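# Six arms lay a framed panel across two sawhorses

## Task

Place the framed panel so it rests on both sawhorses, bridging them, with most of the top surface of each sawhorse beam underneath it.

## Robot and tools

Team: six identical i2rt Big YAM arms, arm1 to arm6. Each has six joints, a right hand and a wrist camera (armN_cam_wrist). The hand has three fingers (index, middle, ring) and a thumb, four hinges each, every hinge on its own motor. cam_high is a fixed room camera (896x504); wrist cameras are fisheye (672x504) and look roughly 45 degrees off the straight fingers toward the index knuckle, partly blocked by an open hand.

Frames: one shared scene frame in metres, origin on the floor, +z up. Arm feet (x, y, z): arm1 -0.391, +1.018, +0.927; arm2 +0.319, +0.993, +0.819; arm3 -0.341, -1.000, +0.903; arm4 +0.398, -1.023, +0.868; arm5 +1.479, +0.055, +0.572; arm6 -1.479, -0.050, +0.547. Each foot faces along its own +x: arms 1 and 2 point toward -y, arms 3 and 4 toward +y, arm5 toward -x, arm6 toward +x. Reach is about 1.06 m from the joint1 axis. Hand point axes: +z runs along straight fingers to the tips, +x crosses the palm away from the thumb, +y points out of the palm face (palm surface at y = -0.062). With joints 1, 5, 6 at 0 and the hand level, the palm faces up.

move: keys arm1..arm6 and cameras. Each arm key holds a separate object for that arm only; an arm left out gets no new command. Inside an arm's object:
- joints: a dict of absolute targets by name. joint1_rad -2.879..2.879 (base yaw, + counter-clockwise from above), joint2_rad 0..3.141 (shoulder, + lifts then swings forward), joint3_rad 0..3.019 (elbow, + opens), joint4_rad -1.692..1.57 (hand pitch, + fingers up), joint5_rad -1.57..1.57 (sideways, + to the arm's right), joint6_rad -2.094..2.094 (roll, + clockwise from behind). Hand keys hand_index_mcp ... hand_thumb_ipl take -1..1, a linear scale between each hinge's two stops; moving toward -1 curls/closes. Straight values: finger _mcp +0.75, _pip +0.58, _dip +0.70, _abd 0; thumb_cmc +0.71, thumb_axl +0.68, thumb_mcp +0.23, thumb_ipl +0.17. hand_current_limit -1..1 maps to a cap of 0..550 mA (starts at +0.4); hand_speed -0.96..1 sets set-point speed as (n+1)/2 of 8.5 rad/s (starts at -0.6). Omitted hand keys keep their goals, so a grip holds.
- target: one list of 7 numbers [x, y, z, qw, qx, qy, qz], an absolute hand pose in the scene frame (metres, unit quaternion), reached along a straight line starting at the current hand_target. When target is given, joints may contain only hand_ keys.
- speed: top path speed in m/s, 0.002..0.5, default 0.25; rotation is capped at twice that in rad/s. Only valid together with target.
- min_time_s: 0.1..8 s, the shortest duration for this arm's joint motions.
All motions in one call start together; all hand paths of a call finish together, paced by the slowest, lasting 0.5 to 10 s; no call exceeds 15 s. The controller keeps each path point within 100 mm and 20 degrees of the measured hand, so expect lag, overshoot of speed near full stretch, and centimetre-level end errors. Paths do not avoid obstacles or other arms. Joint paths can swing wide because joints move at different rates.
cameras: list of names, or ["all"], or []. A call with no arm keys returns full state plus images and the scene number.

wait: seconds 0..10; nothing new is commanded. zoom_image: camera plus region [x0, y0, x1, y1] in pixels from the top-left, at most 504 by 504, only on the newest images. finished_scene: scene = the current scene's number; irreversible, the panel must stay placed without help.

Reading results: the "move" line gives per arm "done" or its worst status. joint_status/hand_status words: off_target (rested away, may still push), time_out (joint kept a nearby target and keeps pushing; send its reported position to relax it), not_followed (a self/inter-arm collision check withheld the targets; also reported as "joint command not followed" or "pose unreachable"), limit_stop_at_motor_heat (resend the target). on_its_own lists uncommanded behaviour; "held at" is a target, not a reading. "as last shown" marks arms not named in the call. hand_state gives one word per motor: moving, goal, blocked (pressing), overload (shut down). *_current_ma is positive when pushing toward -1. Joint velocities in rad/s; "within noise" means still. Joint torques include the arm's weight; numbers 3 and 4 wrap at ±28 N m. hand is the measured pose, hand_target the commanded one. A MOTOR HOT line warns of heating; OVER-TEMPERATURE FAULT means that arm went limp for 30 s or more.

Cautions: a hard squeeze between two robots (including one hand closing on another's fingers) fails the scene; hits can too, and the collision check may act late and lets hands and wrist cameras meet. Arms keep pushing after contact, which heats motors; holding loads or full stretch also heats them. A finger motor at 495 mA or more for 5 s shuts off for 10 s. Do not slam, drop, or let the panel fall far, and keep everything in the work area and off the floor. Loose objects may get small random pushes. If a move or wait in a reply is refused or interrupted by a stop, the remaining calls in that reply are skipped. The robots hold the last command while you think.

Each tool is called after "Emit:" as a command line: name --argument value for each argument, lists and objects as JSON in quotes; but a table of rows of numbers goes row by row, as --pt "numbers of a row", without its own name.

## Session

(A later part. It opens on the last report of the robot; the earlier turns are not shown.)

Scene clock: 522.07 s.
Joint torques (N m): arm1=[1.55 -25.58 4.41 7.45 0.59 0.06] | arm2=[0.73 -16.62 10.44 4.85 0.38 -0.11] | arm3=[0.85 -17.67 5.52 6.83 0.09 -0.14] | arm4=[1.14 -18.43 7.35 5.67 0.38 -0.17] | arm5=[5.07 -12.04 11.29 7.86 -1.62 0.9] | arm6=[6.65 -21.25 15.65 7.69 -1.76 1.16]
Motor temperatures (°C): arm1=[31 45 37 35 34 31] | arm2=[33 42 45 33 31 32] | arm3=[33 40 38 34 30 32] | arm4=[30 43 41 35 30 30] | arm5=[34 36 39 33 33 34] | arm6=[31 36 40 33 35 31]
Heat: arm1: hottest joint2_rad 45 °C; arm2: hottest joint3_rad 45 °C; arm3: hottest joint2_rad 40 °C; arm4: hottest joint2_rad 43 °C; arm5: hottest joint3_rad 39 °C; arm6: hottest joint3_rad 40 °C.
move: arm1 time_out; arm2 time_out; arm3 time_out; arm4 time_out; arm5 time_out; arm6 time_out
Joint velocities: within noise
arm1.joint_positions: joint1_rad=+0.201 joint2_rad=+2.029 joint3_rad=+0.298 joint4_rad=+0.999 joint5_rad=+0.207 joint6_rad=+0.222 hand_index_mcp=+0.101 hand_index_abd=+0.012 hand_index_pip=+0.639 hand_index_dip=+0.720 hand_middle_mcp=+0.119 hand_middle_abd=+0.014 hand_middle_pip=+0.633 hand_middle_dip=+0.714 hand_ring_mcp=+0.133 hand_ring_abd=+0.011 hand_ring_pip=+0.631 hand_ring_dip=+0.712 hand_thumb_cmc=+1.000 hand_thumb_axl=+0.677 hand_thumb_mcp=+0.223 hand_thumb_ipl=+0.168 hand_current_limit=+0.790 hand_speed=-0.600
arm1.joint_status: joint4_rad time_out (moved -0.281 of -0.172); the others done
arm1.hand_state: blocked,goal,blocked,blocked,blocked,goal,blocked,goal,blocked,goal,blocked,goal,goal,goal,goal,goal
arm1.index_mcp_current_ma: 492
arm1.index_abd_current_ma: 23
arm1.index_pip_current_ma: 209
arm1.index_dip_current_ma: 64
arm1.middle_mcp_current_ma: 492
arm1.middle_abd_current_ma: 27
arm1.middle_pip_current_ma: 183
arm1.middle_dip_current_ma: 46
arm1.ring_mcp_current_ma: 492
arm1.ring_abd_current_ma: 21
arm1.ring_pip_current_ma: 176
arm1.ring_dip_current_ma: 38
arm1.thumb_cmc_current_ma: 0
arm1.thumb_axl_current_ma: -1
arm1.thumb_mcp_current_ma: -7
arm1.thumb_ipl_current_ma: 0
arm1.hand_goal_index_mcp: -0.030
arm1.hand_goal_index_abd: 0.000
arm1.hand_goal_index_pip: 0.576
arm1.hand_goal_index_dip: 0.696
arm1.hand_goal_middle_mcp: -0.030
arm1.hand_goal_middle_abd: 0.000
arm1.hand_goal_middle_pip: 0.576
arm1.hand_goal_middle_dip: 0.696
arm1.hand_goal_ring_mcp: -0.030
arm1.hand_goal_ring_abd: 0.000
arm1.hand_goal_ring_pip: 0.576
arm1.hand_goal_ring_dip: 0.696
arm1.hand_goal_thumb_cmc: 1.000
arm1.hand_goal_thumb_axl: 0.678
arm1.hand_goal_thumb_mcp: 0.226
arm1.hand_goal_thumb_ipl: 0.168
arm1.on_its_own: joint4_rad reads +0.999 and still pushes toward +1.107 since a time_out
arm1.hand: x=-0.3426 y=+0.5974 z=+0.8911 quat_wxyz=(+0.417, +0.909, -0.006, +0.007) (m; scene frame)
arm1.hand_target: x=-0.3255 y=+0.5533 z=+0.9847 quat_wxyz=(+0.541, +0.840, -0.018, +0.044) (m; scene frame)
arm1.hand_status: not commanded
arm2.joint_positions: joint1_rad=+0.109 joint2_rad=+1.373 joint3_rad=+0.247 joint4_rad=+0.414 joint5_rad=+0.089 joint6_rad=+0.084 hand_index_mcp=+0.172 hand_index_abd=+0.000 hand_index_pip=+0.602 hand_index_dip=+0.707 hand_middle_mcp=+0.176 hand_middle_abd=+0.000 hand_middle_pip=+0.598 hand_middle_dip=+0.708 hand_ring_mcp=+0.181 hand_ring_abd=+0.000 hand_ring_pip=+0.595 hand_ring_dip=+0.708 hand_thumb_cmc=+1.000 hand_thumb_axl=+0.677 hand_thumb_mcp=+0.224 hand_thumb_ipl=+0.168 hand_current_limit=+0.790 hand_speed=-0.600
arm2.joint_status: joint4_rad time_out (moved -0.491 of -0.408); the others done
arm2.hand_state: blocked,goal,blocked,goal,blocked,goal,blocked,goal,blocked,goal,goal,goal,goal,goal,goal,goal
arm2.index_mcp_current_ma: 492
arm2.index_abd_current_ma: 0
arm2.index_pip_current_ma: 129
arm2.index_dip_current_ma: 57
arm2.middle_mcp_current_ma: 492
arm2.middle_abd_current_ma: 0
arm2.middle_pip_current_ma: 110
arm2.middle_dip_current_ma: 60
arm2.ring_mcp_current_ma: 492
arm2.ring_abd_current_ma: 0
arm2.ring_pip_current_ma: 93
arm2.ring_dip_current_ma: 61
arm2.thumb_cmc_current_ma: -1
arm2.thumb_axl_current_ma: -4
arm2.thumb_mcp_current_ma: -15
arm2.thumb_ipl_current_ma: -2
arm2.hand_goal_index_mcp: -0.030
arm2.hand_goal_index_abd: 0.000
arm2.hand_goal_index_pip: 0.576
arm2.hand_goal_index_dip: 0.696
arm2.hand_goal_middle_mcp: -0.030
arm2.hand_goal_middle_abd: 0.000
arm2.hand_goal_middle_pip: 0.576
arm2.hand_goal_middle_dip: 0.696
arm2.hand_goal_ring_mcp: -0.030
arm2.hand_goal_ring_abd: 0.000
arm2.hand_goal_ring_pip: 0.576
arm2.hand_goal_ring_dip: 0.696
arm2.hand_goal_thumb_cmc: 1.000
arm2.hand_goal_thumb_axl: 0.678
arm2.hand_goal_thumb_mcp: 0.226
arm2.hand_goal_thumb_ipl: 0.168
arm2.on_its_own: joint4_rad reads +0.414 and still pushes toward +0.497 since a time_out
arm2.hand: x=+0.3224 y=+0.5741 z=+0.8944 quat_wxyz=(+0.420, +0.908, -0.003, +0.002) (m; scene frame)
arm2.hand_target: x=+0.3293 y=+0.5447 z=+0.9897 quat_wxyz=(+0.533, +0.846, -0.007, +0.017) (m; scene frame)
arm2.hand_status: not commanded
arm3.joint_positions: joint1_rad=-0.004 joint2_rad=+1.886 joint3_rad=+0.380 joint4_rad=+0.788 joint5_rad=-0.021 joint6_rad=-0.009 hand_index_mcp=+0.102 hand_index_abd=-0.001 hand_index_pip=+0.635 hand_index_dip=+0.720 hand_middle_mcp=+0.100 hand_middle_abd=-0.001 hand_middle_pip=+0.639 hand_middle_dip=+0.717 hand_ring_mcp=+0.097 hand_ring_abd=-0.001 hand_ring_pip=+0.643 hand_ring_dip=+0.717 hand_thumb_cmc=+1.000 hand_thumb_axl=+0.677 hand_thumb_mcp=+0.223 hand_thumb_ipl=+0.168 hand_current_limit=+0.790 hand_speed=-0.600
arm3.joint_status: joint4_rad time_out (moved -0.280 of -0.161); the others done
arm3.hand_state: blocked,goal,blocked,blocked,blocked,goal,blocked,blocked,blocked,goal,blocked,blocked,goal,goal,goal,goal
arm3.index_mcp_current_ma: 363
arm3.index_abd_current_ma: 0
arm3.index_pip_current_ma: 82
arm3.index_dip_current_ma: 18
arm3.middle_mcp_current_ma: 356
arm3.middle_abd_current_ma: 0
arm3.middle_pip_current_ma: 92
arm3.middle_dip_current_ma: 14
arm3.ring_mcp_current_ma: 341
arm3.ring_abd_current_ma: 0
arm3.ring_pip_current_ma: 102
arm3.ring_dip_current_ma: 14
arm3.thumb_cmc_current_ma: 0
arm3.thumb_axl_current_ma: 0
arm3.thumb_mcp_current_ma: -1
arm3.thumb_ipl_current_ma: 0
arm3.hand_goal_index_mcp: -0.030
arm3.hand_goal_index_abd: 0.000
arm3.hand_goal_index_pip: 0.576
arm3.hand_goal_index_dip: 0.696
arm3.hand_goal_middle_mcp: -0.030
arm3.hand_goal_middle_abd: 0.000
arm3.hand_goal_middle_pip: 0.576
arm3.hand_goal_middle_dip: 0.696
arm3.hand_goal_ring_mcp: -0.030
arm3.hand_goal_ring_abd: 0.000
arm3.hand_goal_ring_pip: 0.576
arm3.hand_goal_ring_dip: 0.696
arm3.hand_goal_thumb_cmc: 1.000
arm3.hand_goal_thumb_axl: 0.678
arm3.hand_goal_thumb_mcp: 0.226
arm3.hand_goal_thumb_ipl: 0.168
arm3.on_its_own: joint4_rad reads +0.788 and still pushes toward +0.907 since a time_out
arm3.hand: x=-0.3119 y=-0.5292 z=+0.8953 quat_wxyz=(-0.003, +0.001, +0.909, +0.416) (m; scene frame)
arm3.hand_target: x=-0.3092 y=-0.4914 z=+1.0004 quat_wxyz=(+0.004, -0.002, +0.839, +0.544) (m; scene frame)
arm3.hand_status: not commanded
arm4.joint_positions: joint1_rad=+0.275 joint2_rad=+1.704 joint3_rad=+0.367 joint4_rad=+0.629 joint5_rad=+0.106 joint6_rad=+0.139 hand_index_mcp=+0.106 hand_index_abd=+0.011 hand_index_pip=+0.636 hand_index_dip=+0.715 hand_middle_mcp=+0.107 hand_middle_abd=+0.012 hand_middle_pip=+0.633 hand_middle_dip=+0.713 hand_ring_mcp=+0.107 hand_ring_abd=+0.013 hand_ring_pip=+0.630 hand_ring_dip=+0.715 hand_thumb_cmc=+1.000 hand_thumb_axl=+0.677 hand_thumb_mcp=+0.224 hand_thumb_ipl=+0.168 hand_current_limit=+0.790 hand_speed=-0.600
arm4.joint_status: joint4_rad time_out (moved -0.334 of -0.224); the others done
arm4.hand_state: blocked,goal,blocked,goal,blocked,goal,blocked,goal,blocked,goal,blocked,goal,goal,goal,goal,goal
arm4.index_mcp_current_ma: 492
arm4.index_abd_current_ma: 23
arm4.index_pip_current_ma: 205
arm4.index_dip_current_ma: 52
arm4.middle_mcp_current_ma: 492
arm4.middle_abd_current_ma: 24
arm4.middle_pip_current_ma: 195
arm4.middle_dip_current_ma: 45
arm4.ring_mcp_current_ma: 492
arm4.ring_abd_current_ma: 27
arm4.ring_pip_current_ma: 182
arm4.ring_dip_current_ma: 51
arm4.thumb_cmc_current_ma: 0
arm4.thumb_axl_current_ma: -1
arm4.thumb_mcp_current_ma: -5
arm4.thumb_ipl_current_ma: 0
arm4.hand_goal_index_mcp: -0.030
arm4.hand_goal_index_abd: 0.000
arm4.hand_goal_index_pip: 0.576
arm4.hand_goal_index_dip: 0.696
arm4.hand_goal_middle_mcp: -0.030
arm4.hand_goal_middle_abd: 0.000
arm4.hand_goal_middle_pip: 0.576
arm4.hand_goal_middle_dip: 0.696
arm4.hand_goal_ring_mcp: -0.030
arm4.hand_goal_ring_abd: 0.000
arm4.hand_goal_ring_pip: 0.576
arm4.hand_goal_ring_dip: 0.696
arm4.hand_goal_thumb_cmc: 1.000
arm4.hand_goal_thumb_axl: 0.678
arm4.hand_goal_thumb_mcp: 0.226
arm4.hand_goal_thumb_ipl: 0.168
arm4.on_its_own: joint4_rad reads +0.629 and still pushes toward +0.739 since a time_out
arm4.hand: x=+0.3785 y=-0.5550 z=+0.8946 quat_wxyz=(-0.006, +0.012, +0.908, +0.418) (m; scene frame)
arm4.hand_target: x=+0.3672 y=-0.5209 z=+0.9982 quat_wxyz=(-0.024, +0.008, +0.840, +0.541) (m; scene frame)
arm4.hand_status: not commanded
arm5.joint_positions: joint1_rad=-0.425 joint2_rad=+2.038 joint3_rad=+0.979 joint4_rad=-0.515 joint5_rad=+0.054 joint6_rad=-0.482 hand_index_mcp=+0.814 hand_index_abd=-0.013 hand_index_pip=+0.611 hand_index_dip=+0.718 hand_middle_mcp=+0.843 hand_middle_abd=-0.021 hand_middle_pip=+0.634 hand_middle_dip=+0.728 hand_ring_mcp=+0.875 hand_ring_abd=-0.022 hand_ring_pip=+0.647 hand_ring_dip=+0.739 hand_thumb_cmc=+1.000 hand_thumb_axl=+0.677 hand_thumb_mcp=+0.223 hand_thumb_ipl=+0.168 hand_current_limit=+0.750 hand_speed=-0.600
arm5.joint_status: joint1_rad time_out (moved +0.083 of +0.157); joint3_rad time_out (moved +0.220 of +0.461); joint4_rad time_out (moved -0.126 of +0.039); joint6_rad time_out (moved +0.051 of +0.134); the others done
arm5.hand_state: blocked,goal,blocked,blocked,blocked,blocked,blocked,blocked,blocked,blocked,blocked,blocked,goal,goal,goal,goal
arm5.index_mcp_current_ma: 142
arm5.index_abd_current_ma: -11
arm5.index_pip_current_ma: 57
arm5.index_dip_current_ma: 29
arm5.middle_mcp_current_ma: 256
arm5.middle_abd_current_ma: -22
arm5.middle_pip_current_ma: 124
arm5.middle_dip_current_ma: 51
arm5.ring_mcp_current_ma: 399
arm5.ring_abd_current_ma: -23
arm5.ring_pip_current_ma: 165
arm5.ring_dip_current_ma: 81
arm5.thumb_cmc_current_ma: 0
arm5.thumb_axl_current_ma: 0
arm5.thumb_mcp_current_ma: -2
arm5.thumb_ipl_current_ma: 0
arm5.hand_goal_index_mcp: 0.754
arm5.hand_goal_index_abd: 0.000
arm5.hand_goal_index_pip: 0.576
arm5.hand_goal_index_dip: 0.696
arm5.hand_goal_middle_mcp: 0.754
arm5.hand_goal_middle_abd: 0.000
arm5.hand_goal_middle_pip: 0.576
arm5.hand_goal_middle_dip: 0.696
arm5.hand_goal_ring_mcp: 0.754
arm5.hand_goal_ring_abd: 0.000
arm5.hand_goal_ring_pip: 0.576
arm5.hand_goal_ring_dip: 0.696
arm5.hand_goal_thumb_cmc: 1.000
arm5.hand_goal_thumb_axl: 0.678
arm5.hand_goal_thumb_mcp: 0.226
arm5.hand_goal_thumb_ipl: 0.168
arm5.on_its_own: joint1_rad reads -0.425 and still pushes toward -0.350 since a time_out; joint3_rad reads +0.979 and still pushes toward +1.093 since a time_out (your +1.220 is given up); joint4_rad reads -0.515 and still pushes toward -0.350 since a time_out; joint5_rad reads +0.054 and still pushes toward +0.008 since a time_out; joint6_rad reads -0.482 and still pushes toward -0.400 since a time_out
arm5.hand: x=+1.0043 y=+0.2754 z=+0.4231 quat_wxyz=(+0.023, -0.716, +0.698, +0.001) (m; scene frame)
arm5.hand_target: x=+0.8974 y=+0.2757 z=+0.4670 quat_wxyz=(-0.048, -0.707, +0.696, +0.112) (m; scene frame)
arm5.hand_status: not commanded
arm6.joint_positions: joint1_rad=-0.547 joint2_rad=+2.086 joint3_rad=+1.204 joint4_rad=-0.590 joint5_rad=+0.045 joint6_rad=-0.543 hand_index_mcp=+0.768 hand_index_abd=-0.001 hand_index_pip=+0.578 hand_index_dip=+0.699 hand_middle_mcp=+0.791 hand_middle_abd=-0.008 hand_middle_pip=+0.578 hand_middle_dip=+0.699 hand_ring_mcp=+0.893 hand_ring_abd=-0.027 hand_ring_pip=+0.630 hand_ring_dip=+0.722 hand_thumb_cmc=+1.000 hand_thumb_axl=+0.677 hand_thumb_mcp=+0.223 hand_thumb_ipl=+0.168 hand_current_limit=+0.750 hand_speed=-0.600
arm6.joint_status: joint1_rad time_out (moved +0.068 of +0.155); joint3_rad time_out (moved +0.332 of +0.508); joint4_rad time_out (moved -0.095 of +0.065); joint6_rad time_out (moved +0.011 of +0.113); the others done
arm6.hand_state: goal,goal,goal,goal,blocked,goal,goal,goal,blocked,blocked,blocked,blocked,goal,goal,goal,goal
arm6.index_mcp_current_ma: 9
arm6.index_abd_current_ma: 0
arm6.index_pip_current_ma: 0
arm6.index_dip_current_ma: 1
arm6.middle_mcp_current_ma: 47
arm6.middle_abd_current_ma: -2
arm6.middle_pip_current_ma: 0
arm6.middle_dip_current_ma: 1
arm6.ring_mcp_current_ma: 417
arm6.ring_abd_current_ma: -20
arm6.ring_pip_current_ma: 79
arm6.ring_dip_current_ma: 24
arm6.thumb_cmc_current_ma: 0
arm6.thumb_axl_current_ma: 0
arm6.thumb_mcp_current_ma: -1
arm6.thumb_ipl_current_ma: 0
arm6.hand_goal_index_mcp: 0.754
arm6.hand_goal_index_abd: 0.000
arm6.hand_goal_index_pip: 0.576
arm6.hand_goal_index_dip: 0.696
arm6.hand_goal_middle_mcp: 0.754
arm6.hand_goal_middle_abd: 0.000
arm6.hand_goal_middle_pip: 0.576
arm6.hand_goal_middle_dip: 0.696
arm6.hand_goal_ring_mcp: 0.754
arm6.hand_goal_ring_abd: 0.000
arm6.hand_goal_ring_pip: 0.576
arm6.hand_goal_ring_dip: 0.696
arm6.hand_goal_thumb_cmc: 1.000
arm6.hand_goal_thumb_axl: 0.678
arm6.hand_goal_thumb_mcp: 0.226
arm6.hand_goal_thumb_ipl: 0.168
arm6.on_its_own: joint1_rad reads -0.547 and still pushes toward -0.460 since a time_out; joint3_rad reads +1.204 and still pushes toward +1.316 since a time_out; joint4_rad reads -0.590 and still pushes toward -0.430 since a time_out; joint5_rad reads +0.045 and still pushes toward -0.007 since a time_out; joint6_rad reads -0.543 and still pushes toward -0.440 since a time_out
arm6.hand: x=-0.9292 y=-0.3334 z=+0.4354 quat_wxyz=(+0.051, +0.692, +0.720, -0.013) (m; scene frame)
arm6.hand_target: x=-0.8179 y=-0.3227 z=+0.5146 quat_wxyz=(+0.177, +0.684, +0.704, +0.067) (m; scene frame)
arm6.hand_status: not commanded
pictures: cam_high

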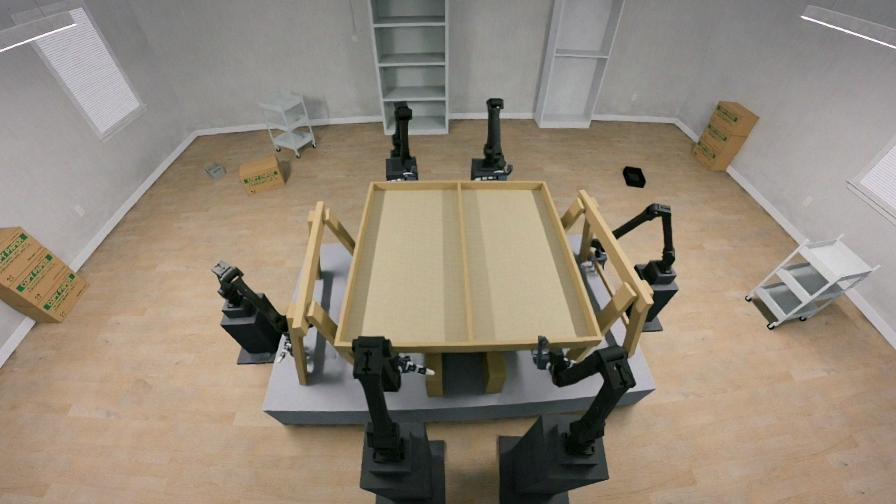

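Emit:
move --arm1 '{"joints": {"joint2_rad": 1.437, "joint3_rad": 0.327, "joint4_rad": 0.675}, "min_time_s": 4}' --arm2 '{"joints": {"joint2_rad": 0.909, "joint3_rad": 0.417, "joint4_rad": 0.035}, "min_time_s": 4}' --arm3 '{"joints": {"joint2_rad": 1.398, "joint3_rad": 0.434, "joint4_rad": 0.538}, "min_time_s": 4}' --arm4 '{"joints": {"joint2_rad": 1.237, "joint3_rad": 0.461, "joint4_rad": 0.342}, "min_time_s": 4}' --arm5 '{"joints": {"joint1_rad": -0.43, "joint2_rad": 1.907, "joint3_rad": 0.641, "joint4_rad": -0.308, "joint5_rad": 0.015, "joint6_rad": -0.456}, "min_time_s": 2.5}' --arm6 '{"joints": {"joint1_rad": -0.55, "joint2_rad": 1.859, "joint3_rad": 0.718, "joint4_rad": -0.411, "joint5_rad": 0.002, "joint6_rad": -0.504}, "min_time_s": 2.5}' --cameras '[]'

Scene clock: 552.43 s.
Joint torques (N m): arm1=[1.61 -23.59 7.43 7.38 0.73 0.2] | arm2=[0.73 -11.63 17.65 4.08 0.34 0.11] | arm3=[0.21 -14.15 9.89 6.12 0.23 -0.23] | arm4=[1.14 -16.67 13.71 4.98 1.09 -0.31] | arm5=[-1.14 -10.75 0.72 0.06 0.07 0.14] | arm6=[-1.73 -14.56 3.4 0.53 0.15 -0.18]
Motor temperatures (°C): arm1=[31 45 38 35 34 31] | arm2=[33 40 51 33 31 32] | arm3=[33 40 40 34 30 32] | arm4=[30 42 43 35 30 31] | arm5=[34 36 41 34 34 34] | arm6=[31 38 42 34 37 32]
Heat: arm1: hottest joint2_rad 45 °C; arm2: hottest joint3_rad 51 °C; arm3: hottest joint2_rad 40 °C; arm4: hottest joint3_rad 43 °C; arm5: hottest joint3_rad 41 °C; arm6: hottest joint3_rad 42 °C.
move: arm1 time_out; arm2 time_out; arm3 time_out; arm4 time_out; arm5 done; arm6 done
Joint velocities: within noise
arm1.joint_positions: joint1_rad=+0.201 joint2_rad=+1.579 joint3_rad=+0.278 joint4_rad=+0.568 joint5_rad=+0.204 joint6_rad=+0.206 hand_index_mcp=+0.105 hand_index_abd=+0.011 hand_index_pip=+0.639 hand_index_dip=+0.720 hand_middle_mcp=+0.130 hand_middle_abd=+0.010 hand_middle_pip=+0.631 hand_middle_dip=+0.712 hand_ring_mcp=+0.164 hand_ring_abd=+0.006 hand_ring_pip=+0.604 hand_ring_dip=+0.703 hand_thumb_cmc=+1.000 hand_thumb_axl=+0.677 hand_thumb_mcp=+0.223 hand_thumb_ipl=+0.168 hand_current_limit=+0.790 hand_speed=-0.600
arm1.joint_status: joint2_rad time_out (moved -0.450 of -0.592); joint4_rad time_out (moved -0.431 of -0.324); the others done
arm1.hand_state: blocked,goal,blocked,blocked,blocked,goal,blocked,goal,blocked,goal,blocked,goal,goal,goal,goal,goal
arm1.index_mcp_current_ma: 492
arm1.index_abd_current_ma: 20
arm1.index_pip_current_ma: 209
arm1.index_dip_current_ma: 64
arm1.middle_mcp_current_ma: 492
arm1.middle_abd_current_ma: 17
arm1.middle_pip_current_ma: 178
arm1.middle_dip_current_ma: 37
arm1.ring_mcp_current_ma: 492
arm1.ring_abd_current_ma: 10
arm1.ring_pip_current_ma: 77
arm1.ring_dip_current_ma: 14
arm1.thumb_cmc_current_ma: 0
arm1.thumb_axl_current_ma: -1
arm1.thumb_mcp_current_ma: -7
arm1.thumb_ipl_current_ma: 0
arm1.hand_goal_index_mcp: -0.030
arm1.hand_goal_index_abd: 0.000
arm1.hand_goal_index_pip: 0.576
arm1.hand_goal_index_dip: 0.696
arm1.hand_goal_middle_mcp: -0.030
arm1.hand_goal_middle_abd: 0.000
arm1.hand_goal_middle_pip: 0.576
arm1.hand_goal_middle_dip: 0.696
arm1.hand_goal_ring_mcp: -0.030
arm1.hand_goal_ring_abd: 0.000
arm1.hand_goal_ring_pip: 0.576
arm1.hand_goal_ring_dip: 0.696
arm1.hand_goal_thumb_cmc: 1.000
arm1.hand_goal_thumb_axl: 0.678
arm1.hand_goal_thumb_mcp: 0.226
arm1.hand_goal_thumb_ipl: 0.168
arm1.on_its_own: joint2_rad reads +1.579 and still pushes toward +1.437 since a time_out; joint4_rad reads +0.568 and still pushes toward +0.675 since a time_out
arm1.hand: x=-0.3383 y=+0.5923 z=+0.9686 quat_wxyz=(+0.417, +0.909, +0.002, +0.005) (m; scene frame)
arm1.hand_target: x=-0.3270 y=+0.5617 z=+1.0722 quat_wxyz=(+0.542, +0.839, -0.018, +0.045) (m; scene frame)
arm1.hand_status: not commanded
arm2.joint_positions: joint1_rad=+0.109 joint2_rad=+0.993 joint3_rad=+0.285 joint4_rad=-0.024 joint5_rad=+0.090 joint6_rad=+0.064 hand_index_mcp=+0.167 hand_index_abd=+0.000 hand_index_pip=+0.596 hand_index_dip=+0.704 hand_middle_mcp=+0.176 hand_middle_abd=+0.000 hand_middle_pip=+0.589 hand_middle_dip=+0.702 hand_ring_mcp=+0.181 hand_ring_abd=+0.000 hand_ring_pip=+0.586 hand_ring_dip=+0.700 hand_thumb_cmc=+1.000 hand_thumb_axl=+0.677 hand_thumb_mcp=+0.224 hand_thumb_ipl=+0.168 hand_current_limit=+0.790 hand_speed=-0.600
arm2.joint_status: joint3_rad time_out (moved +0.038 of +0.170); joint4_rad time_out (moved -0.438 of -0.379); the others done
arm2.hand_state: blocked,goal,blocked,goal,blocked,goal,goal,goal,blocked,goal,goal,goal,goal,goal,goal,goal
arm2.index_mcp_current_ma: 492
arm2.index_abd_current_ma: 0
arm2.index_pip_current_ma: 101
arm2.index_dip_current_ma: 42
arm2.middle_mcp_current_ma: 492
arm2.middle_abd_current_ma: 0
arm2.middle_pip_current_ma: 64
arm2.middle_dip_current_ma: 29
arm2.ring_mcp_current_ma: 492
arm2.ring_abd_current_ma: 0
arm2.ring_pip_current_ma: 50
arm2.ring_dip_current_ma: 19
arm2.thumb_cmc_current_ma: -1
arm2.thumb_axl_current_ma: -4
arm2.thumb_mcp_current_ma: -15
arm2.thumb_ipl_current_ma: -2
arm2.hand_goal_index_mcp: -0.030
arm2.hand_goal_index_abd: 0.000
arm2.hand_goal_index_pip: 0.576
arm2.hand_goal_index_dip: 0.696
arm2.hand_goal_middle_mcp: -0.030
arm2.hand_goal_middle_abd: 0.000
arm2.hand_goal_middle_pip: 0.576
arm2.hand_goal_middle_dip: 0.696
arm2.hand_goal_ring_mcp: -0.030
arm2.hand_goal_ring_abd: 0.000
arm2.hand_goal_ring_pip: 0.576
arm2.hand_goal_ring_dip: 0.696
arm2.hand_goal_thumb_cmc: 1.000
arm2.hand_goal_thumb_axl: 0.678
arm2.hand_goal_thumb_mcp: 0.226
arm2.hand_goal_thumb_ipl: 0.168
arm2.on_its_own: joint3_rad reads +0.285 and still pushes toward +0.397 since a time_out; joint4_rad reads -0.024 and still pushes toward +0.035 since a time_out
arm2.hand: x=+0.3216 y=+0.5922 z=+0.9560 quat_wxyz=(+0.411, +0.912, +0.006, -0.004) (m; scene frame)
arm2.hand_target: x=+0.3271 y=+0.5616 z=+1.0667 quat_wxyz=(+0.523, +0.852, -0.007, +0.016) (m; scene frame)
arm2.hand_status: not commanded
arm3.joint_positions: joint1_rad=-0.004 joint2_rad=+1.506 joint3_rad=+0.364 joint4_rad=+0.436 joint5_rad=-0.025 joint6_rad=-0.003 hand_index_mcp=+0.107 hand_index_abd=-0.005 hand_index_pip=+0.636 hand_index_dip=+0.720 hand_middle_mcp=+0.100 hand_middle_abd=-0.005 hand_middle_pip=+0.640 hand_middle_dip=+0.721 hand_ring_mcp=+0.097 hand_ring_abd=-0.003 hand_ring_pip=+0.643 hand_ring_dip=+0.717 hand_thumb_cmc=+1.000 hand_thumb_axl=+0.677 hand_thumb_mcp=+0.223 hand_thumb_ipl=+0.168 hand_current_limit=+0.790 hand_speed=-0.600
arm3.joint_status: joint4_rad time_out (moved -0.353 of -0.250); the others done
arm3.hand_state: blocked,goal,blocked,blocked,blocked,goal,blocked,blocked,blocked,goal,blocked,blocked,goal,goal,goal,goal
arm3.index_mcp_current_ma: 390
arm3.index_abd_current_ma: -1
arm3.index_pip_current_ma: 84
arm3.index_dip_current_ma: 18
arm3.middle_mcp_current_ma: 356
arm3.middle_abd_current_ma: -1
arm3.middle_pip_current_ma: 94
arm3.middle_dip_current_ma: 19
arm3.ring_mcp_current_ma: 341
arm3.ring_abd_current_ma: 0
arm3.ring_pip_current_ma: 102
arm3.ring_dip_current_ma: 14
arm3.thumb_cmc_current_ma: 0
arm3.thumb_axl_current_ma: 0
arm3.thumb_mcp_current_ma: -1
arm3.thumb_ipl_current_ma: 0
arm3.hand_goal_index_mcp: -0.030
arm3.hand_goal_index_abd: 0.000
arm3.hand_goal_index_pip: 0.576
arm3.hand_goal_index_dip: 0.696
arm3.hand_goal_middle_mcp: -0.030
arm3.hand_goal_middle_abd: 0.000
arm3.hand_goal_middle_pip: 0.576
arm3.hand_goal_middle_dip: 0.696
arm3.hand_goal_ring_mcp: -0.030
arm3.hand_goal_ring_abd: 0.000
arm3.hand_goal_ring_pip: 0.576
arm3.hand_goal_ring_dip: 0.696
arm3.hand_goal_thumb_cmc: 1.000
arm3.hand_goal_thumb_axl: 0.678
arm3.hand_goal_thumb_mcp: 0.226
arm3.hand_goal_thumb_ipl: 0.168
arm3.on_its_own: joint4_rad reads +0.436 and still pushes toward +0.538 since a time_out
arm3.hand: x=-0.3121 y=-0.5335 z=+0.9750 quat_wxyz=(-0.006, +0.003, +0.907, +0.421) (m; scene frame)
arm3.hand_target: x=-0.3094 y=-0.4993 z=+1.0828 quat_wxyz=(+0.004, -0.002, +0.839, +0.544) (m; scene frame)
arm3.hand_status: not commanded
arm4.joint_positions: joint1_rad=+0.275 joint2_rad=+1.363 joint3_rad=+0.367 joint4_rad=+0.251 joint5_rad=+0.089 joint6_rad=+0.151 hand_index_mcp=+0.118 hand_index_abd=+0.003 hand_index_pip=+0.603 hand_index_dip=+0.708 hand_middle_mcp=+0.111 hand_middle_abd=+0.005 hand_middle_pip=+0.610 hand_middle_dip=+0.709 hand_ring_mcp=+0.107 hand_ring_abd=+0.007 hand_ring_pip=+0.614 hand_ring_dip=+0.713 hand_thumb_cmc=+1.000 hand_thumb_axl=+0.677 hand_thumb_mcp=+0.224 hand_thumb_ipl=+0.168 hand_current_limit=+0.790 hand_speed=-0.600
arm4.joint_status: joint3_rad time_out (moved +0.000 of +0.094); joint4_rad time_out (moved -0.378 of -0.287); the others done
arm4.hand_state: blocked,goal,blocked,goal,blocked,goal,blocked,goal,blocked,goal,blocked,goal,goal,goal,goal,goal
arm4.index_mcp_current_ma: 492
arm4.index_abd_current_ma: 5
arm4.index_pip_current_ma: 78
arm4.index_dip_current_ma: 30
arm4.middle_mcp_current_ma: 492
arm4.middle_abd_current_ma: 8
arm4.middle_pip_current_ma: 104
arm4.middle_dip_current_ma: 34
arm4.ring_mcp_current_ma: 492
arm4.ring_abd_current_ma: 12
arm4.ring_pip_current_ma: 118
arm4.ring_dip_current_ma: 46
arm4.thumb_cmc_current_ma: 0
arm4.thumb_axl_current_ma: -1
arm4.thumb_mcp_current_ma: -5
arm4.thumb_ipl_current_ma: 0
arm4.hand_goal_index_mcp: -0.030
arm4.hand_goal_index_abd: 0.000
arm4.hand_goal_index_pip: 0.576
arm4.hand_goal_index_dip: 0.696
arm4.hand_goal_middle_mcp: -0.030
arm4.hand_goal_middle_abd: 0.000
arm4.hand_goal_middle_pip: 0.576
arm4.hand_goal_middle_dip: 0.696
arm4.hand_goal_ring_mcp: -0.030
arm4.hand_goal_ring_abd: 0.000
arm4.hand_goal_ring_pip: 0.576
arm4.hand_goal_ring_dip: 0.696
arm4.hand_goal_thumb_cmc: 1.000
arm4.hand_goal_thumb_axl: 0.678
arm4.hand_goal_thumb_mcp: 0.226
arm4.hand_goal_thumb_ipl: 0.168
arm4.on_its_own: joint3_rad reads +0.367 and still pushes toward +0.461 since a time_out; joint4_rad reads +0.251 and still pushes toward +0.342 since a time_out
arm4.hand: x=+0.3778 y=-0.5684 z=+0.9546 quat_wxyz=(-0.013, +0.014, +0.916, +0.401) (m; scene frame)
arm4.hand_target: x=+0.3675 y=-0.5308 z=+1.0806 quat_wxyz=(-0.023, +0.008, +0.843, +0.537) (m; scene frame)
arm4.hand_status: not commanded
arm5.joint_positions: joint1_rad=-0.422 joint2_rad=+1.907 joint3_rad=+0.663 joint4_rad=-0.301 joint5_rad=+0.014 joint6_rad=-0.453 hand_index_mcp=+0.755 hand_index_abd=+0.000 hand_index_pip=+0.578 hand_index_dip=+0.699 hand_middle_mcp=+0.751 hand_middle_abd=+0.003 hand_middle_pip=+0.575 hand_middle_dip=+0.697 hand_ring_mcp=+0.715 hand_ring_abd=+0.030 hand_ring_pip=+0.550 hand_ring_dip=+0.681 hand_thumb_cmc=+1.000 hand_thumb_axl=+0.677 hand_thumb_mcp=+0.223 hand_thumb_ipl=+0.168 hand_current_limit=+0.750 hand_speed=-0.600
arm5.joint_status: all done
arm5.hand_state: goal,goal,goal,goal,goal,goal,goal,goal,blocked,blocked,blocked,goal,goal,goal,goal,goal
arm5.index_mcp_current_ma: 0
arm5.index_abd_current_ma: 0
arm5.index_pip_current_ma: 1
arm5.index_dip_current_ma: 1
arm5.middle_mcp_current_ma: -2
arm5.middle_abd_current_ma: 1
arm5.middle_pip_current_ma: 0
arm5.middle_dip_current_ma: 0
arm5.ring_mcp_current_ma: -76
arm5.ring_abd_current_ma: 38
arm5.ring_pip_current_ma: -37
arm5.ring_dip_current_ma: -17
arm5.thumb_cmc_current_ma: 0
arm5.thumb_axl_current_ma: 0
arm5.thumb_mcp_current_ma: -2
arm5.thumb_ipl_current_ma: 0
arm5.hand_goal_index_mcp: 0.754
arm5.hand_goal_index_abd: 0.000
arm5.hand_goal_index_pip: 0.576
arm5.hand_goal_index_dip: 0.696
arm5.hand_goal_middle_mcp: 0.754
arm5.hand_goal_middle_abd: 0.000
arm5.hand_goal_middle_pip: 0.576
arm5.hand_goal_middle_dip: 0.696
arm5.hand_goal_ring_mcp: 0.754
arm5.hand_goal_ring_abd: 0.000
arm5.hand_goal_ring_pip: 0.576
arm5.hand_goal_ring_dip: 0.696
arm5.hand_goal_thumb_cmc: 1.000
arm5.hand_goal_thumb_axl: 0.678
arm5.hand_goal_thumb_mcp: 0.226
arm5.hand_goal_thumb_ipl: 0.168
arm5.hand: x=+1.0908 y=+0.2270 z=+0.4261 quat_wxyz=(+0.000, -0.707, +0.708, +0.008) (m; scene frame)
arm5.hand_target: x=+1.1053 y=+0.2232 z=+0.4213 quat_wxyz=(+0.004, -0.705, +0.709, -0.005) (m; scene frame)
arm5.hand_status: not commanded
arm6.joint_positions: joint1_rad=-0.536 joint2_rad=+1.866 joint3_rad=+0.725 joint4_rad=-0.419 joint5_rad=+0.000 joint6_rad=-0.490 hand_index_mcp=+0.753 hand_index_abd=-0.001 hand_index_pip=+0.577 hand_index_dip=+0.698 hand_middle_mcp=+0.751 hand_middle_abd=+0.000 hand_middle_pip=+0.575 hand_middle_dip=+0.697 hand_ring_mcp=+0.745 hand_ring_abd=+0.004 hand_ring_pip=+0.571 hand_ring_dip=+0.694 hand_thumb_cmc=+1.000 hand_thumb_axl=+0.677 hand_thumb_mcp=+0.223 hand_thumb_ipl=+0.168 hand_current_limit=+0.750 hand_speed=-0.600
arm6.joint_status: all done
arm6.hand_state: goal,goal,goal,goal,goal,goal,goal,goal,goal,goal,goal,goal,goal,goal,goal,goal
arm6.index_mcp_current_ma: 0
arm6.index_abd_current_ma: 0
arm6.index_pip_current_ma: 0
arm6.index_dip_current_ma: 0
arm6.middle_mcp_current_ma: -1
arm6.middle_abd_current_ma: 0
arm6.middle_pip_current_ma: 0
arm6.middle_dip_current_ma: 0
arm6.ring_mcp_current_ma: -4
arm6.ring_abd_current_ma: 1
arm6.ring_pip_current_ma: -2
arm6.ring_dip_current_ma: 0
arm6.thumb_cmc_current_ma: 0
arm6.thumb_axl_current_ma: 0
arm6.thumb_mcp_current_ma: -1
arm6.thumb_ipl_current_ma: 0
arm6.hand_goal_index_mcp: 0.754
arm6.hand_goal_index_abd: 0.000
arm6.hand_goal_index_pip: 0.576
arm6.hand_goal_index_dip: 0.696
arm6.hand_goal_middle_mcp: 0.754
arm6.hand_goal_middle_abd: 0.000
arm6.hand_goal_middle_pip: 0.576
arm6.hand_goal_middle_dip: 0.696
arm6.hand_goal_ring_mcp: 0.754
arm6.hand_goal_ring_abd: 0.000
arm6.hand_goal_ring_pip: 0.576
arm6.hand_goal_ring_dip: 0.696
arm6.hand_goal_thumb_cmc: 1.000
arm6.hand_goal_thumb_axl: 0.678
arm6.hand_goal_thumb_mcp: 0.226
arm6.hand_goal_thumb_ipl: 0.168
arm6.hand: x=-1.0784 y=-0.2429 z=+0.4231 quat_wxyz=(+0.003, +0.707, +0.707, -0.003) (m; scene frame)
arm6.hand_target: x=-1.0814 y=-0.2471 z=+0.4250 quat_wxyz=(+0.007, +0.707, +0.707, -0.002) (m; scene frame)
arm6.hand_status: not commanded
pictures: none
No camera images: "cameras" was empty.

Emit:
move --arm1 '{"joints": {"joint2_rad": 1.061, "joint3_rad": 0.394, "joint4_rad": 0.275}, "min_time_s": 4}' --arm2 '{"joints": {"joint2_rad": 0.753, "joint3_rad": 0.60, "joint4_rad": -0.246}, "min_time_s": 4}' --arm3 '{"joints": {"joint2_rad": 1.152, "joint3_rad": 0.53, "joint4_rad": 0.225}, "min_time_s": 4}' --arm4 '{"joints": {"joint2_rad": 1.033, "joint3_rad": 0.58, "joint4_rad": 0.045}, "min_time_s": 4}' --arm5 '{"joints": {"joint1_rad": -0.29, "joint2_rad": 2.13, "joint3_rad": 1.45, "joint4_rad": -0.42, "joint6_rad": -0.35}, "min_time_s": 4.5}' --arm6 '{"joints": {"joint1_rad": -0.38, "joint2_rad": 2.12, "joint3_rad": 1.55, "joint4_rad": -0.4, "joint6_rad": -0.36}, "min_time_s": 4.5}' --cameras '["cam_high"]'

Scene clock: 588.37 s.
Joint torques (N m): arm1=[1.67 -19.02 14.64 6.48 0.79 0.42] | arm2=[0.79 -12.22 18.96 4.53 0.37 0.13] | arm3=[-0.15 -12.1 14.64 5.07 0.38 -0.26] | arm4=[0.85 -14.15 16.92 4.38 1.4 -0.39] | arm5=[3.96 -18.2 12.48 8.24 -1.28 1.4] | arm6=[7.12 -26.34 16.8 6.43 -1.68 1.35]
Motor temperatures (°C): arm1=[31 43 42 35 34 31] | arm2=[33 38 61 33 31 32] | arm3=[33 40 46 34 30 32] | arm4=[30 40 52 35 32 31] | arm5=[34 36 43 33 33 34] | arm6=[31 37 43 33 36 32]
Heat: arm1: hottest joint2_rad 43 °C; arm2: hottest joint3_rad 61 °C; arm3: hottest joint3_rad 46 °C; arm4: hottest joint3_rad 52 °C; arm5: hottest joint3_rad 43 °C; arm6: hottest joint3_rad 43 °C.
move: arm1 time_out; arm2 time_out; arm3 time_out; arm4 time_out; arm5 time_out; arm6 time_out
Joint velocities: within noise
arm1.joint_positions: joint1_rad=+0.201 joint2_rad=+1.188 joint3_rad=+0.278 joint4_rad=+0.190 joint5_rad=+0.202 joint6_rad=+0.183 hand_index_mcp=+0.131 hand_index_abd=-0.001 hand_index_pip=+0.639 hand_index_dip=+0.720 hand_middle_mcp=+0.159 hand_middle_abd=+0.002 hand_middle_pip=+0.625 hand_middle_dip=+0.710 hand_ring_mcp=+0.191 hand_ring_abd=+0.005 hand_ring_pip=+0.598 hand_ring_dip=+0.702 hand_thumb_cmc=+1.000 hand_thumb_axl=+0.677 hand_thumb_mcp=+0.223 hand_thumb_ipl=+0.168 hand_current_limit=+0.790 hand_speed=-0.600
arm1.joint_status: joint3_rad time_out (moved +0.000 of +0.116); joint4_rad time_out (moved -0.378 of -0.293); the others done
arm1.hand_state: blocked,goal,blocked,blocked,blocked,goal,blocked,goal,blocked,goal,blocked,goal,goal,goal,goal,goal
arm1.index_mcp_current_ma: 492
arm1.index_abd_current_ma: -2
arm1.index_pip_current_ma: 209
arm1.index_dip_current_ma: 64
arm1.middle_mcp_current_ma: 492
arm1.middle_abd_current_ma: 2
arm1.middle_pip_current_ma: 155
arm1.middle_dip_current_ma: 34
arm1.ring_mcp_current_ma: 492
arm1.ring_abd_current_ma: 8
arm1.ring_pip_current_ma: 57
arm1.ring_dip_current_ma: 11
arm1.thumb_cmc_current_ma: 0
arm1.thumb_axl_current_ma: -1
arm1.thumb_mcp_current_ma: -7
arm1.thumb_ipl_current_ma: 0
arm1.hand_goal_index_mcp: -0.030
arm1.hand_goal_index_abd: 0.000
arm1.hand_goal_index_pip: 0.576
arm1.hand_goal_index_dip: 0.696
arm1.hand_goal_middle_mcp: -0.030
arm1.hand_goal_middle_abd: 0.000
arm1.hand_goal_middle_pip: 0.576
arm1.hand_goal_middle_dip: 0.696
arm1.hand_goal_ring_mcp: -0.030
arm1.hand_goal_ring_abd: 0.000
arm1.hand_goal_ring_pip: 0.576
arm1.hand_goal_ring_dip: 0.696
arm1.hand_goal_thumb_cmc: 1.000
arm1.hand_goal_thumb_axl: 0.678
arm1.hand_goal_thumb_mcp: 0.226
arm1.hand_goal_thumb_ipl: 0.168
arm1.on_its_own: joint3_rad reads +0.278 and still pushes toward +0.390 since a time_out; joint4_rad reads +0.190 and still pushes toward +0.275 since a time_out
arm1.hand: x=-0.3397 y=+0.6071 z=+1.0371 quat_wxyz=(+0.423, +0.906, +0.012, +0.003) (m; scene frame)
arm1.hand_target: x=-0.3295 y=+0.5736 z=+1.1661 quat_wxyz=(+0.558, +0.828, -0.020, +0.050) (m; scene frame)
arm1.hand_status: not commanded
arm2.joint_positions: joint1_rad=+0.111 joint2_rad=+0.852 joint3_rad=+0.423 joint4_rad=-0.320 joint5_rad=+0.089 joint6_rad=+0.061 hand_index_mcp=+0.159 hand_index_abd=-0.004 hand_index_pip=+0.596 hand_index_dip=+0.704 hand_middle_mcp=+0.174 hand_middle_abd=+0.000 hand_middle_pip=+0.586 hand_middle_dip=+0.699 hand_ring_mcp=+0.184 hand_ring_abd=+0.000 hand_ring_pip=+0.586 hand_ring_dip=+0.700 hand_thumb_cmc=+1.000 hand_thumb_axl=+0.677 hand_thumb_mcp=+0.224 hand_thumb_ipl=+0.168 hand_current_limit=+0.790 hand_speed=-0.600
arm2.joint_status: joint3_rad time_out (moved +0.139 of +0.315); joint4_rad time_out (moved -0.295 of -0.222); the others done
arm2.hand_state: blocked,goal,blocked,goal,blocked,goal,goal,goal,blocked,goal,goal,goal,goal,goal,goal,goal
arm2.index_mcp_current_ma: 492
arm2.index_abd_current_ma: -16
arm2.index_pip_current_ma: 101
arm2.index_dip_current_ma: 37
arm2.middle_mcp_current_ma: 492
arm2.middle_abd_current_ma: 0
arm2.middle_pip_current_ma: 51
arm2.middle_dip_current_ma: 17
arm2.ring_mcp_current_ma: 492
arm2.ring_abd_current_ma: 0
arm2.ring_pip_current_ma: 50
arm2.ring_dip_current_ma: 19
arm2.thumb_cmc_current_ma: -1
arm2.thumb_axl_current_ma: -4
arm2.thumb_mcp_current_ma: -15
arm2.thumb_ipl_current_ma: -2
arm2.hand_goal_index_mcp: -0.030
arm2.hand_goal_index_abd: 0.000
arm2.hand_goal_index_pip: 0.576
arm2.hand_goal_index_dip: 0.696
arm2.hand_goal_middle_mcp: -0.030
arm2.hand_goal_middle_abd: 0.000
arm2.hand_goal_middle_pip: 0.576
arm2.hand_goal_middle_dip: 0.696
arm2.hand_goal_ring_mcp: -0.030
arm2.hand_goal_ring_abd: 0.000
arm2.hand_goal_ring_pip: 0.576
arm2.hand_goal_ring_dip: 0.696
arm2.hand_goal_thumb_cmc: 1.000
arm2.hand_goal_thumb_axl: 0.678
arm2.hand_goal_thumb_mcp: 0.226
arm2.hand_goal_thumb_ipl: 0.168
arm2.on_its_own: joint3_rad reads +0.423 and still pushes toward +0.536 since a time_out; joint4_rad reads -0.320 and still pushes toward -0.246 since a time_out
arm2.hand: x=+0.3236 y=+0.5852 z=+1.0175 quat_wxyz=(+0.404, +0.915, +0.009, -0.005) (m; scene frame)
arm2.hand_target: x=+0.3258 y=+0.5723 z=+1.1428 quat_wxyz=(+0.529, +0.849, -0.007, +0.016) (m; scene frame)
arm2.hand_status: not commanded
arm3.joint_positions: joint1_rad=-0.004 joint2_rad=+1.254 joint3_rad=+0.385 joint4_rad=+0.150 joint5_rad=-0.028 joint6_rad=+0.001 hand_index_mcp=+0.111 hand_index_abd=-0.006 hand_index_pip=+0.624 hand_index_dip=+0.716 hand_middle_mcp=+0.100 hand_middle_abd=-0.005 hand_middle_pip=+0.635 hand_middle_dip=+0.721 hand_ring_mcp=+0.089 hand_ring_abd=-0.003 hand_ring_pip=+0.643 hand_ring_dip=+0.717 hand_thumb_cmc=+1.000 hand_thumb_axl=+0.677 hand_thumb_mcp=+0.223 hand_thumb_ipl=+0.168 hand_current_limit=+0.790 hand_speed=-0.600
arm3.joint_status: joint3_rad time_out (moved +0.022 of +0.166); joint4_rad time_out (moved -0.287 of -0.211); the others done
arm3.hand_state: blocked,goal,blocked,blocked,blocked,goal,blocked,blocked,blocked,goal,blocked,blocked,goal,goal,goal,goal
arm3.index_mcp_current_ma: 408
arm3.index_abd_current_ma: -1
arm3.index_pip_current_ma: 57
arm3.index_dip_current_ma: 13
arm3.middle_mcp_current_ma: 356
arm3.middle_abd_current_ma: -1
arm3.middle_pip_current_ma: 81
arm3.middle_dip_current_ma: 19
arm3.ring_mcp_current_ma: 307
arm3.ring_abd_current_ma: 0
arm3.ring_pip_current_ma: 102
arm3.ring_dip_current_ma: 14
arm3.thumb_cmc_current_ma: 0
arm3.thumb_axl_current_ma: 0
arm3.thumb_mcp_current_ma: -1
arm3.thumb_ipl_current_ma: 0
arm3.hand_goal_index_mcp: -0.030
arm3.hand_goal_index_abd: 0.000
arm3.hand_goal_index_pip: 0.576
arm3.hand_goal_index_dip: 0.696
arm3.hand_goal_middle_mcp: -0.030
arm3.hand_goal_middle_abd: 0.000
arm3.hand_goal_middle_pip: 0.576
arm3.hand_goal_middle_dip: 0.696
arm3.hand_goal_ring_mcp: -0.030
arm3.hand_goal_ring_abd: 0.000
arm3.hand_goal_ring_pip: 0.576
arm3.hand_goal_ring_dip: 0.696
arm3.hand_goal_thumb_cmc: 1.000
arm3.hand_goal_thumb_axl: 0.678
arm3.hand_goal_thumb_mcp: 0.226
arm3.hand_goal_thumb_ipl: 0.168
arm3.on_its_own: joint3_rad reads +0.385 and still pushes toward +0.498 since a time_out; joint4_rad reads +0.150 and still pushes toward +0.225 since a time_out
arm3.hand: x=-0.3126 y=-0.5437 z=+1.0263 quat_wxyz=(-0.008, +0.004, +0.909, +0.416) (m; scene frame)
arm3.hand_target: x=-0.3097 y=-0.5082 z=+1.1520 quat_wxyz=(+0.004, -0.002, +0.840, +0.543) (m; scene frame)
arm3.hand_status: not commanded
arm4.joint_positions: joint1_rad=+0.278 joint2_rad=+1.143 joint3_rad=+0.398 joint4_rad=-0.030 joint5_rad=+0.082 joint6_rad=+0.159 hand_index_mcp=+0.120 hand_index_abd=-0.002 hand_index_pip=+0.582 hand_index_dip=+0.699 hand_middle_mcp=+0.106 hand_middle_abd=+0.001 hand_middle_pip=+0.587 hand_middle_dip=+0.701 hand_ring_mcp=+0.092 hand_ring_abd=+0.005 hand_ring_pip=+0.597 hand_ring_dip=+0.706 hand_thumb_cmc=+1.000 hand_thumb_axl=+0.677 hand_thumb_mcp=+0.224 hand_thumb_ipl=+0.168 hand_current_limit=+0.790 hand_speed=-0.600
arm4.joint_status: joint3_rad time_out (moved +0.030 of +0.213); joint4_rad time_out (moved -0.281 of -0.206); the others done
arm4.hand_state: blocked,goal,goal,goal,blocked,goal,goal,goal,blocked,goal,blocked,goal,goal,goal,goal,goal
arm4.index_mcp_current_ma: 492
arm4.index_abd_current_ma: -2
arm4.index_pip_current_ma: 14
arm4.index_dip_current_ma: 6
arm4.middle_mcp_current_ma: 492
arm4.middle_abd_current_ma: 2
arm4.middle_pip_current_ma: 28
arm4.middle_dip_current_ma: 10
arm4.ring_mcp_current_ma: 492
arm4.ring_abd_current_ma: 9
arm4.ring_pip_current_ma: 59
arm4.ring_dip_current_ma: 25
arm4.thumb_cmc_current_ma: 0
arm4.thumb_axl_current_ma: -1
arm4.thumb_mcp_current_ma: -5
arm4.thumb_ipl_current_ma: 0
arm4.hand_goal_index_mcp: -0.030
arm4.hand_goal_index_abd: 0.000
arm4.hand_goal_index_pip: 0.576
arm4.hand_goal_index_dip: 0.696
arm4.hand_goal_middle_mcp: -0.030
arm4.hand_goal_middle_abd: 0.000
arm4.hand_goal_middle_pip: 0.576
arm4.hand_goal_middle_dip: 0.696
arm4.hand_goal_ring_mcp: -0.030
arm4.hand_goal_ring_abd: 0.000
arm4.hand_goal_ring_pip: 0.576
arm4.hand_goal_ring_dip: 0.696
arm4.hand_goal_thumb_cmc: 1.000
arm4.hand_goal_thumb_axl: 0.678
arm4.hand_goal_thumb_mcp: 0.226
arm4.hand_goal_thumb_ipl: 0.168
arm4.on_its_own: joint3_rad reads +0.398 and still pushes toward +0.510 since a time_out; joint4_rad reads -0.030 and still pushes toward +0.045 since a time_out; joint6_rad reads +0.159 and still pushes toward +0.119 since a time_out
arm4.hand: x=+0.3773 y=-0.5824 z=+0.9966 quat_wxyz=(-0.016, +0.014, +0.922, +0.386) (m; scene frame)
arm4.hand_target: x=+0.3698 y=-0.5492 z=+1.1261 quat_wxyz=(-0.019, +0.006, +0.855, +0.519) (m; scene frame)
arm4.hand_status: not commanded
arm5.joint_positions: joint1_rad=-0.350 joint2_rad=+2.148 joint3_rad=+1.247 joint4_rad=-0.588 joint5_rad=+0.051 joint6_rad=-0.490 hand_index_mcp=+0.755 hand_index_abd=-0.003 hand_index_pip=+0.578 hand_index_dip=+0.699 hand_middle_mcp=+0.756 hand_middle_abd=-0.003 hand_middle_pip=+0.578 hand_middle_dip=+0.698 hand_ring_mcp=+0.891 hand_ring_abd=-0.038 hand_ring_pip=+0.628 hand_ring_dip=+0.728 hand_thumb_cmc=+0.999 hand_thumb_axl=+0.677 hand_thumb_mcp=+0.223 hand_thumb_ipl=+0.168 hand_current_limit=+0.750 hand_speed=-0.600
arm5.joint_status: joint1_rad time_out (moved +0.073 of +0.132); joint3_rad time_out (moved +0.584 of +0.787); joint4_rad time_out (moved -0.287 of -0.119); joint6_rad time_out (moved -0.037 of +0.103); the others done
arm5.hand_state: goal,goal,goal,goal,goal,goal,goal,goal,blocked,blocked,blocked,blocked,goal,goal,goal,goal
arm5.index_mcp_current_ma: 0
arm5.index_abd_current_ma: -1
arm5.index_pip_current_ma: 1
arm5.index_dip_current_ma: 1
arm5.middle_mcp_current_ma: 1
arm5.middle_abd_current_ma: -1
arm5.middle_pip_current_ma: 1
arm5.middle_dip_current_ma: 1
arm5.ring_mcp_current_ma: 478
arm5.ring_abd_current_ma: -54
arm5.ring_pip_current_ma: 104
arm5.ring_dip_current_ma: 50
arm5.thumb_cmc_current_ma: 0
arm5.thumb_axl_current_ma: 0
arm5.thumb_mcp_current_ma: -2
arm5.thumb_ipl_current_ma: 0
arm5.hand_goal_index_mcp: 0.754
arm5.hand_goal_index_abd: 0.000
arm5.hand_goal_index_pip: 0.576
arm5.hand_goal_index_dip: 0.696
arm5.hand_goal_middle_mcp: 0.754
arm5.hand_goal_middle_abd: 0.000
arm5.hand_goal_middle_pip: 0.576
arm5.hand_goal_middle_dip: 0.696
arm5.hand_goal_ring_mcp: 0.754
arm5.hand_goal_ring_abd: 0.000
arm5.hand_goal_ring_pip: 0.576
arm5.hand_goal_ring_dip: 0.696
arm5.hand_goal_thumb_cmc: 1.000
arm5.hand_goal_thumb_axl: 0.678
arm5.hand_goal_thumb_mcp: 0.226
arm5.hand_goal_thumb_ipl: 0.168
arm5.on_its_own: joint1_rad reads -0.350 and still pushes toward -0.290 since a time_out; joint3_rad reads +1.247 and still pushes toward +1.360 since a time_out (your +1.450 is given up); joint4_rad reads -0.588 and still pushes toward -0.420 since a time_out; joint5_rad reads +0.051 and still pushes toward +0.015 since a time_out; joint6_rad reads -0.490 and still pushes toward -0.350 since a time_out
arm5.hand: x=+0.8925 y=+0.2765 z=+0.4373 quat_wxyz=(+0.006, -0.743, +0.668, +0.041) (m; scene frame)
arm5.hand_target: x=+0.7874 y=+0.2792 z=+0.5177 quat_wxyz=(-0.079, -0.703, +0.687, +0.167) (m; scene frame)
arm5.hand_status: not commanded
arm6.joint_positions: joint1_rad=-0.473 joint2_rad=+2.166 joint3_rad=+1.381 joint4_rad=-0.523 joint5_rad=+0.052 joint6_rad=-0.479 hand_index_mcp=+0.754 hand_index_abd=-0.001 hand_index_pip=+0.577 hand_index_dip=+0.698 hand_middle_mcp=+0.757 hand_middle_abd=-0.001 hand_middle_pip=+0.575 hand_middle_dip=+0.697 hand_ring_mcp=+0.844 hand_ring_abd=+0.001 hand_ring_pip=+0.578 hand_ring_dip=+0.699 hand_thumb_cmc=+0.999 hand_thumb_axl=+0.677 hand_thumb_mcp=+0.223 hand_thumb_ipl=+0.168 hand_current_limit=+0.750 hand_speed=-0.600
arm6.joint_status: joint1_rad time_out (moved +0.063 of +0.156); joint3_rad time_out (moved +0.656 of +0.825); joint4_rad time_out (moved -0.104 of +0.019); joint6_rad time_out (moved +0.010 of +0.130); the others done
arm6.hand_state: goal,goal,goal,goal,goal,goal,goal,goal,blocked,goal,goal,goal,goal,goal,goal,goal
arm6.index_mcp_current_ma: 0
arm6.index_abd_current_ma: 0
arm6.index_pip_current_ma: 0
arm6.index_dip_current_ma: 0
arm6.middle_mcp_current_ma: 1
arm6.middle_abd_current_ma: 0
arm6.middle_pip_current_ma: 0
arm6.middle_dip_current_ma: 0
arm6.ring_mcp_current_ma: 203
arm6.ring_abd_current_ma: 0
arm6.ring_pip_current_ma: 0
arm6.ring_dip_current_ma: 0
arm6.thumb_cmc_current_ma: 0
arm6.thumb_axl_current_ma: 0
arm6.thumb_mcp_current_ma: -1
arm6.thumb_ipl_current_ma: 0
arm6.hand_goal_index_mcp: 0.754
arm6.hand_goal_index_abd: 0.000
arm6.hand_goal_index_pip: 0.576
arm6.hand_goal_index_dip: 0.696
arm6.hand_goal_middle_mcp: 0.754
arm6.hand_goal_middle_abd: 0.000
arm6.hand_goal_middle_pip: 0.576
arm6.hand_goal_middle_dip: 0.696
arm6.hand_goal_ring_mcp: 0.754
arm6.hand_goal_ring_abd: 0.000
arm6.hand_goal_ring_pip: 0.576
arm6.hand_goal_ring_dip: 0.696
arm6.hand_goal_thumb_cmc: 1.000
arm6.hand_goal_thumb_axl: 0.678
arm6.hand_goal_thumb_mcp: 0.226
arm6.hand_goal_thumb_ipl: 0.168
arm6.on_its_own: joint1_rad reads -0.473 and still pushes toward -0.380 since a time_out; joint3_rad reads +1.381 and still pushes toward +1.494 since a time_out; joint4_rad reads -0.523 and still pushes toward -0.400 since a time_out; joint5_rad reads +0.052 and still pushes toward +0.002 since a time_out; joint6_rad reads -0.479 and still pushes toward -0.360 since a time_out
arm6.hand: x=-0.8311 y=-0.3354 z=+0.4605 quat_wxyz=(+0.130, +0.685, +0.717, +0.014) (m; scene frame)
arm6.hand_target: x=-0.7295 y=-0.3018 z=+0.5691 quat_wxyz=(+0.242, +0.672, +0.691, +0.109) (m; scene frame)
arm6.hand_status: not commanded
pictures: cam_high

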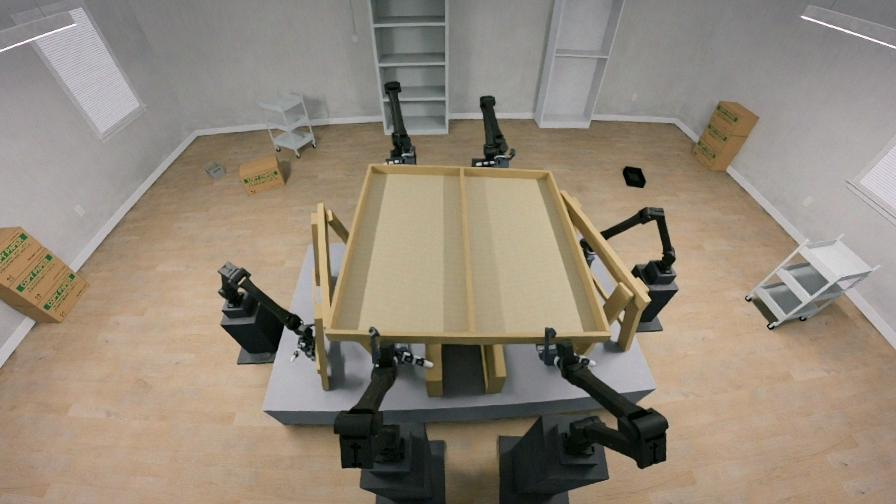

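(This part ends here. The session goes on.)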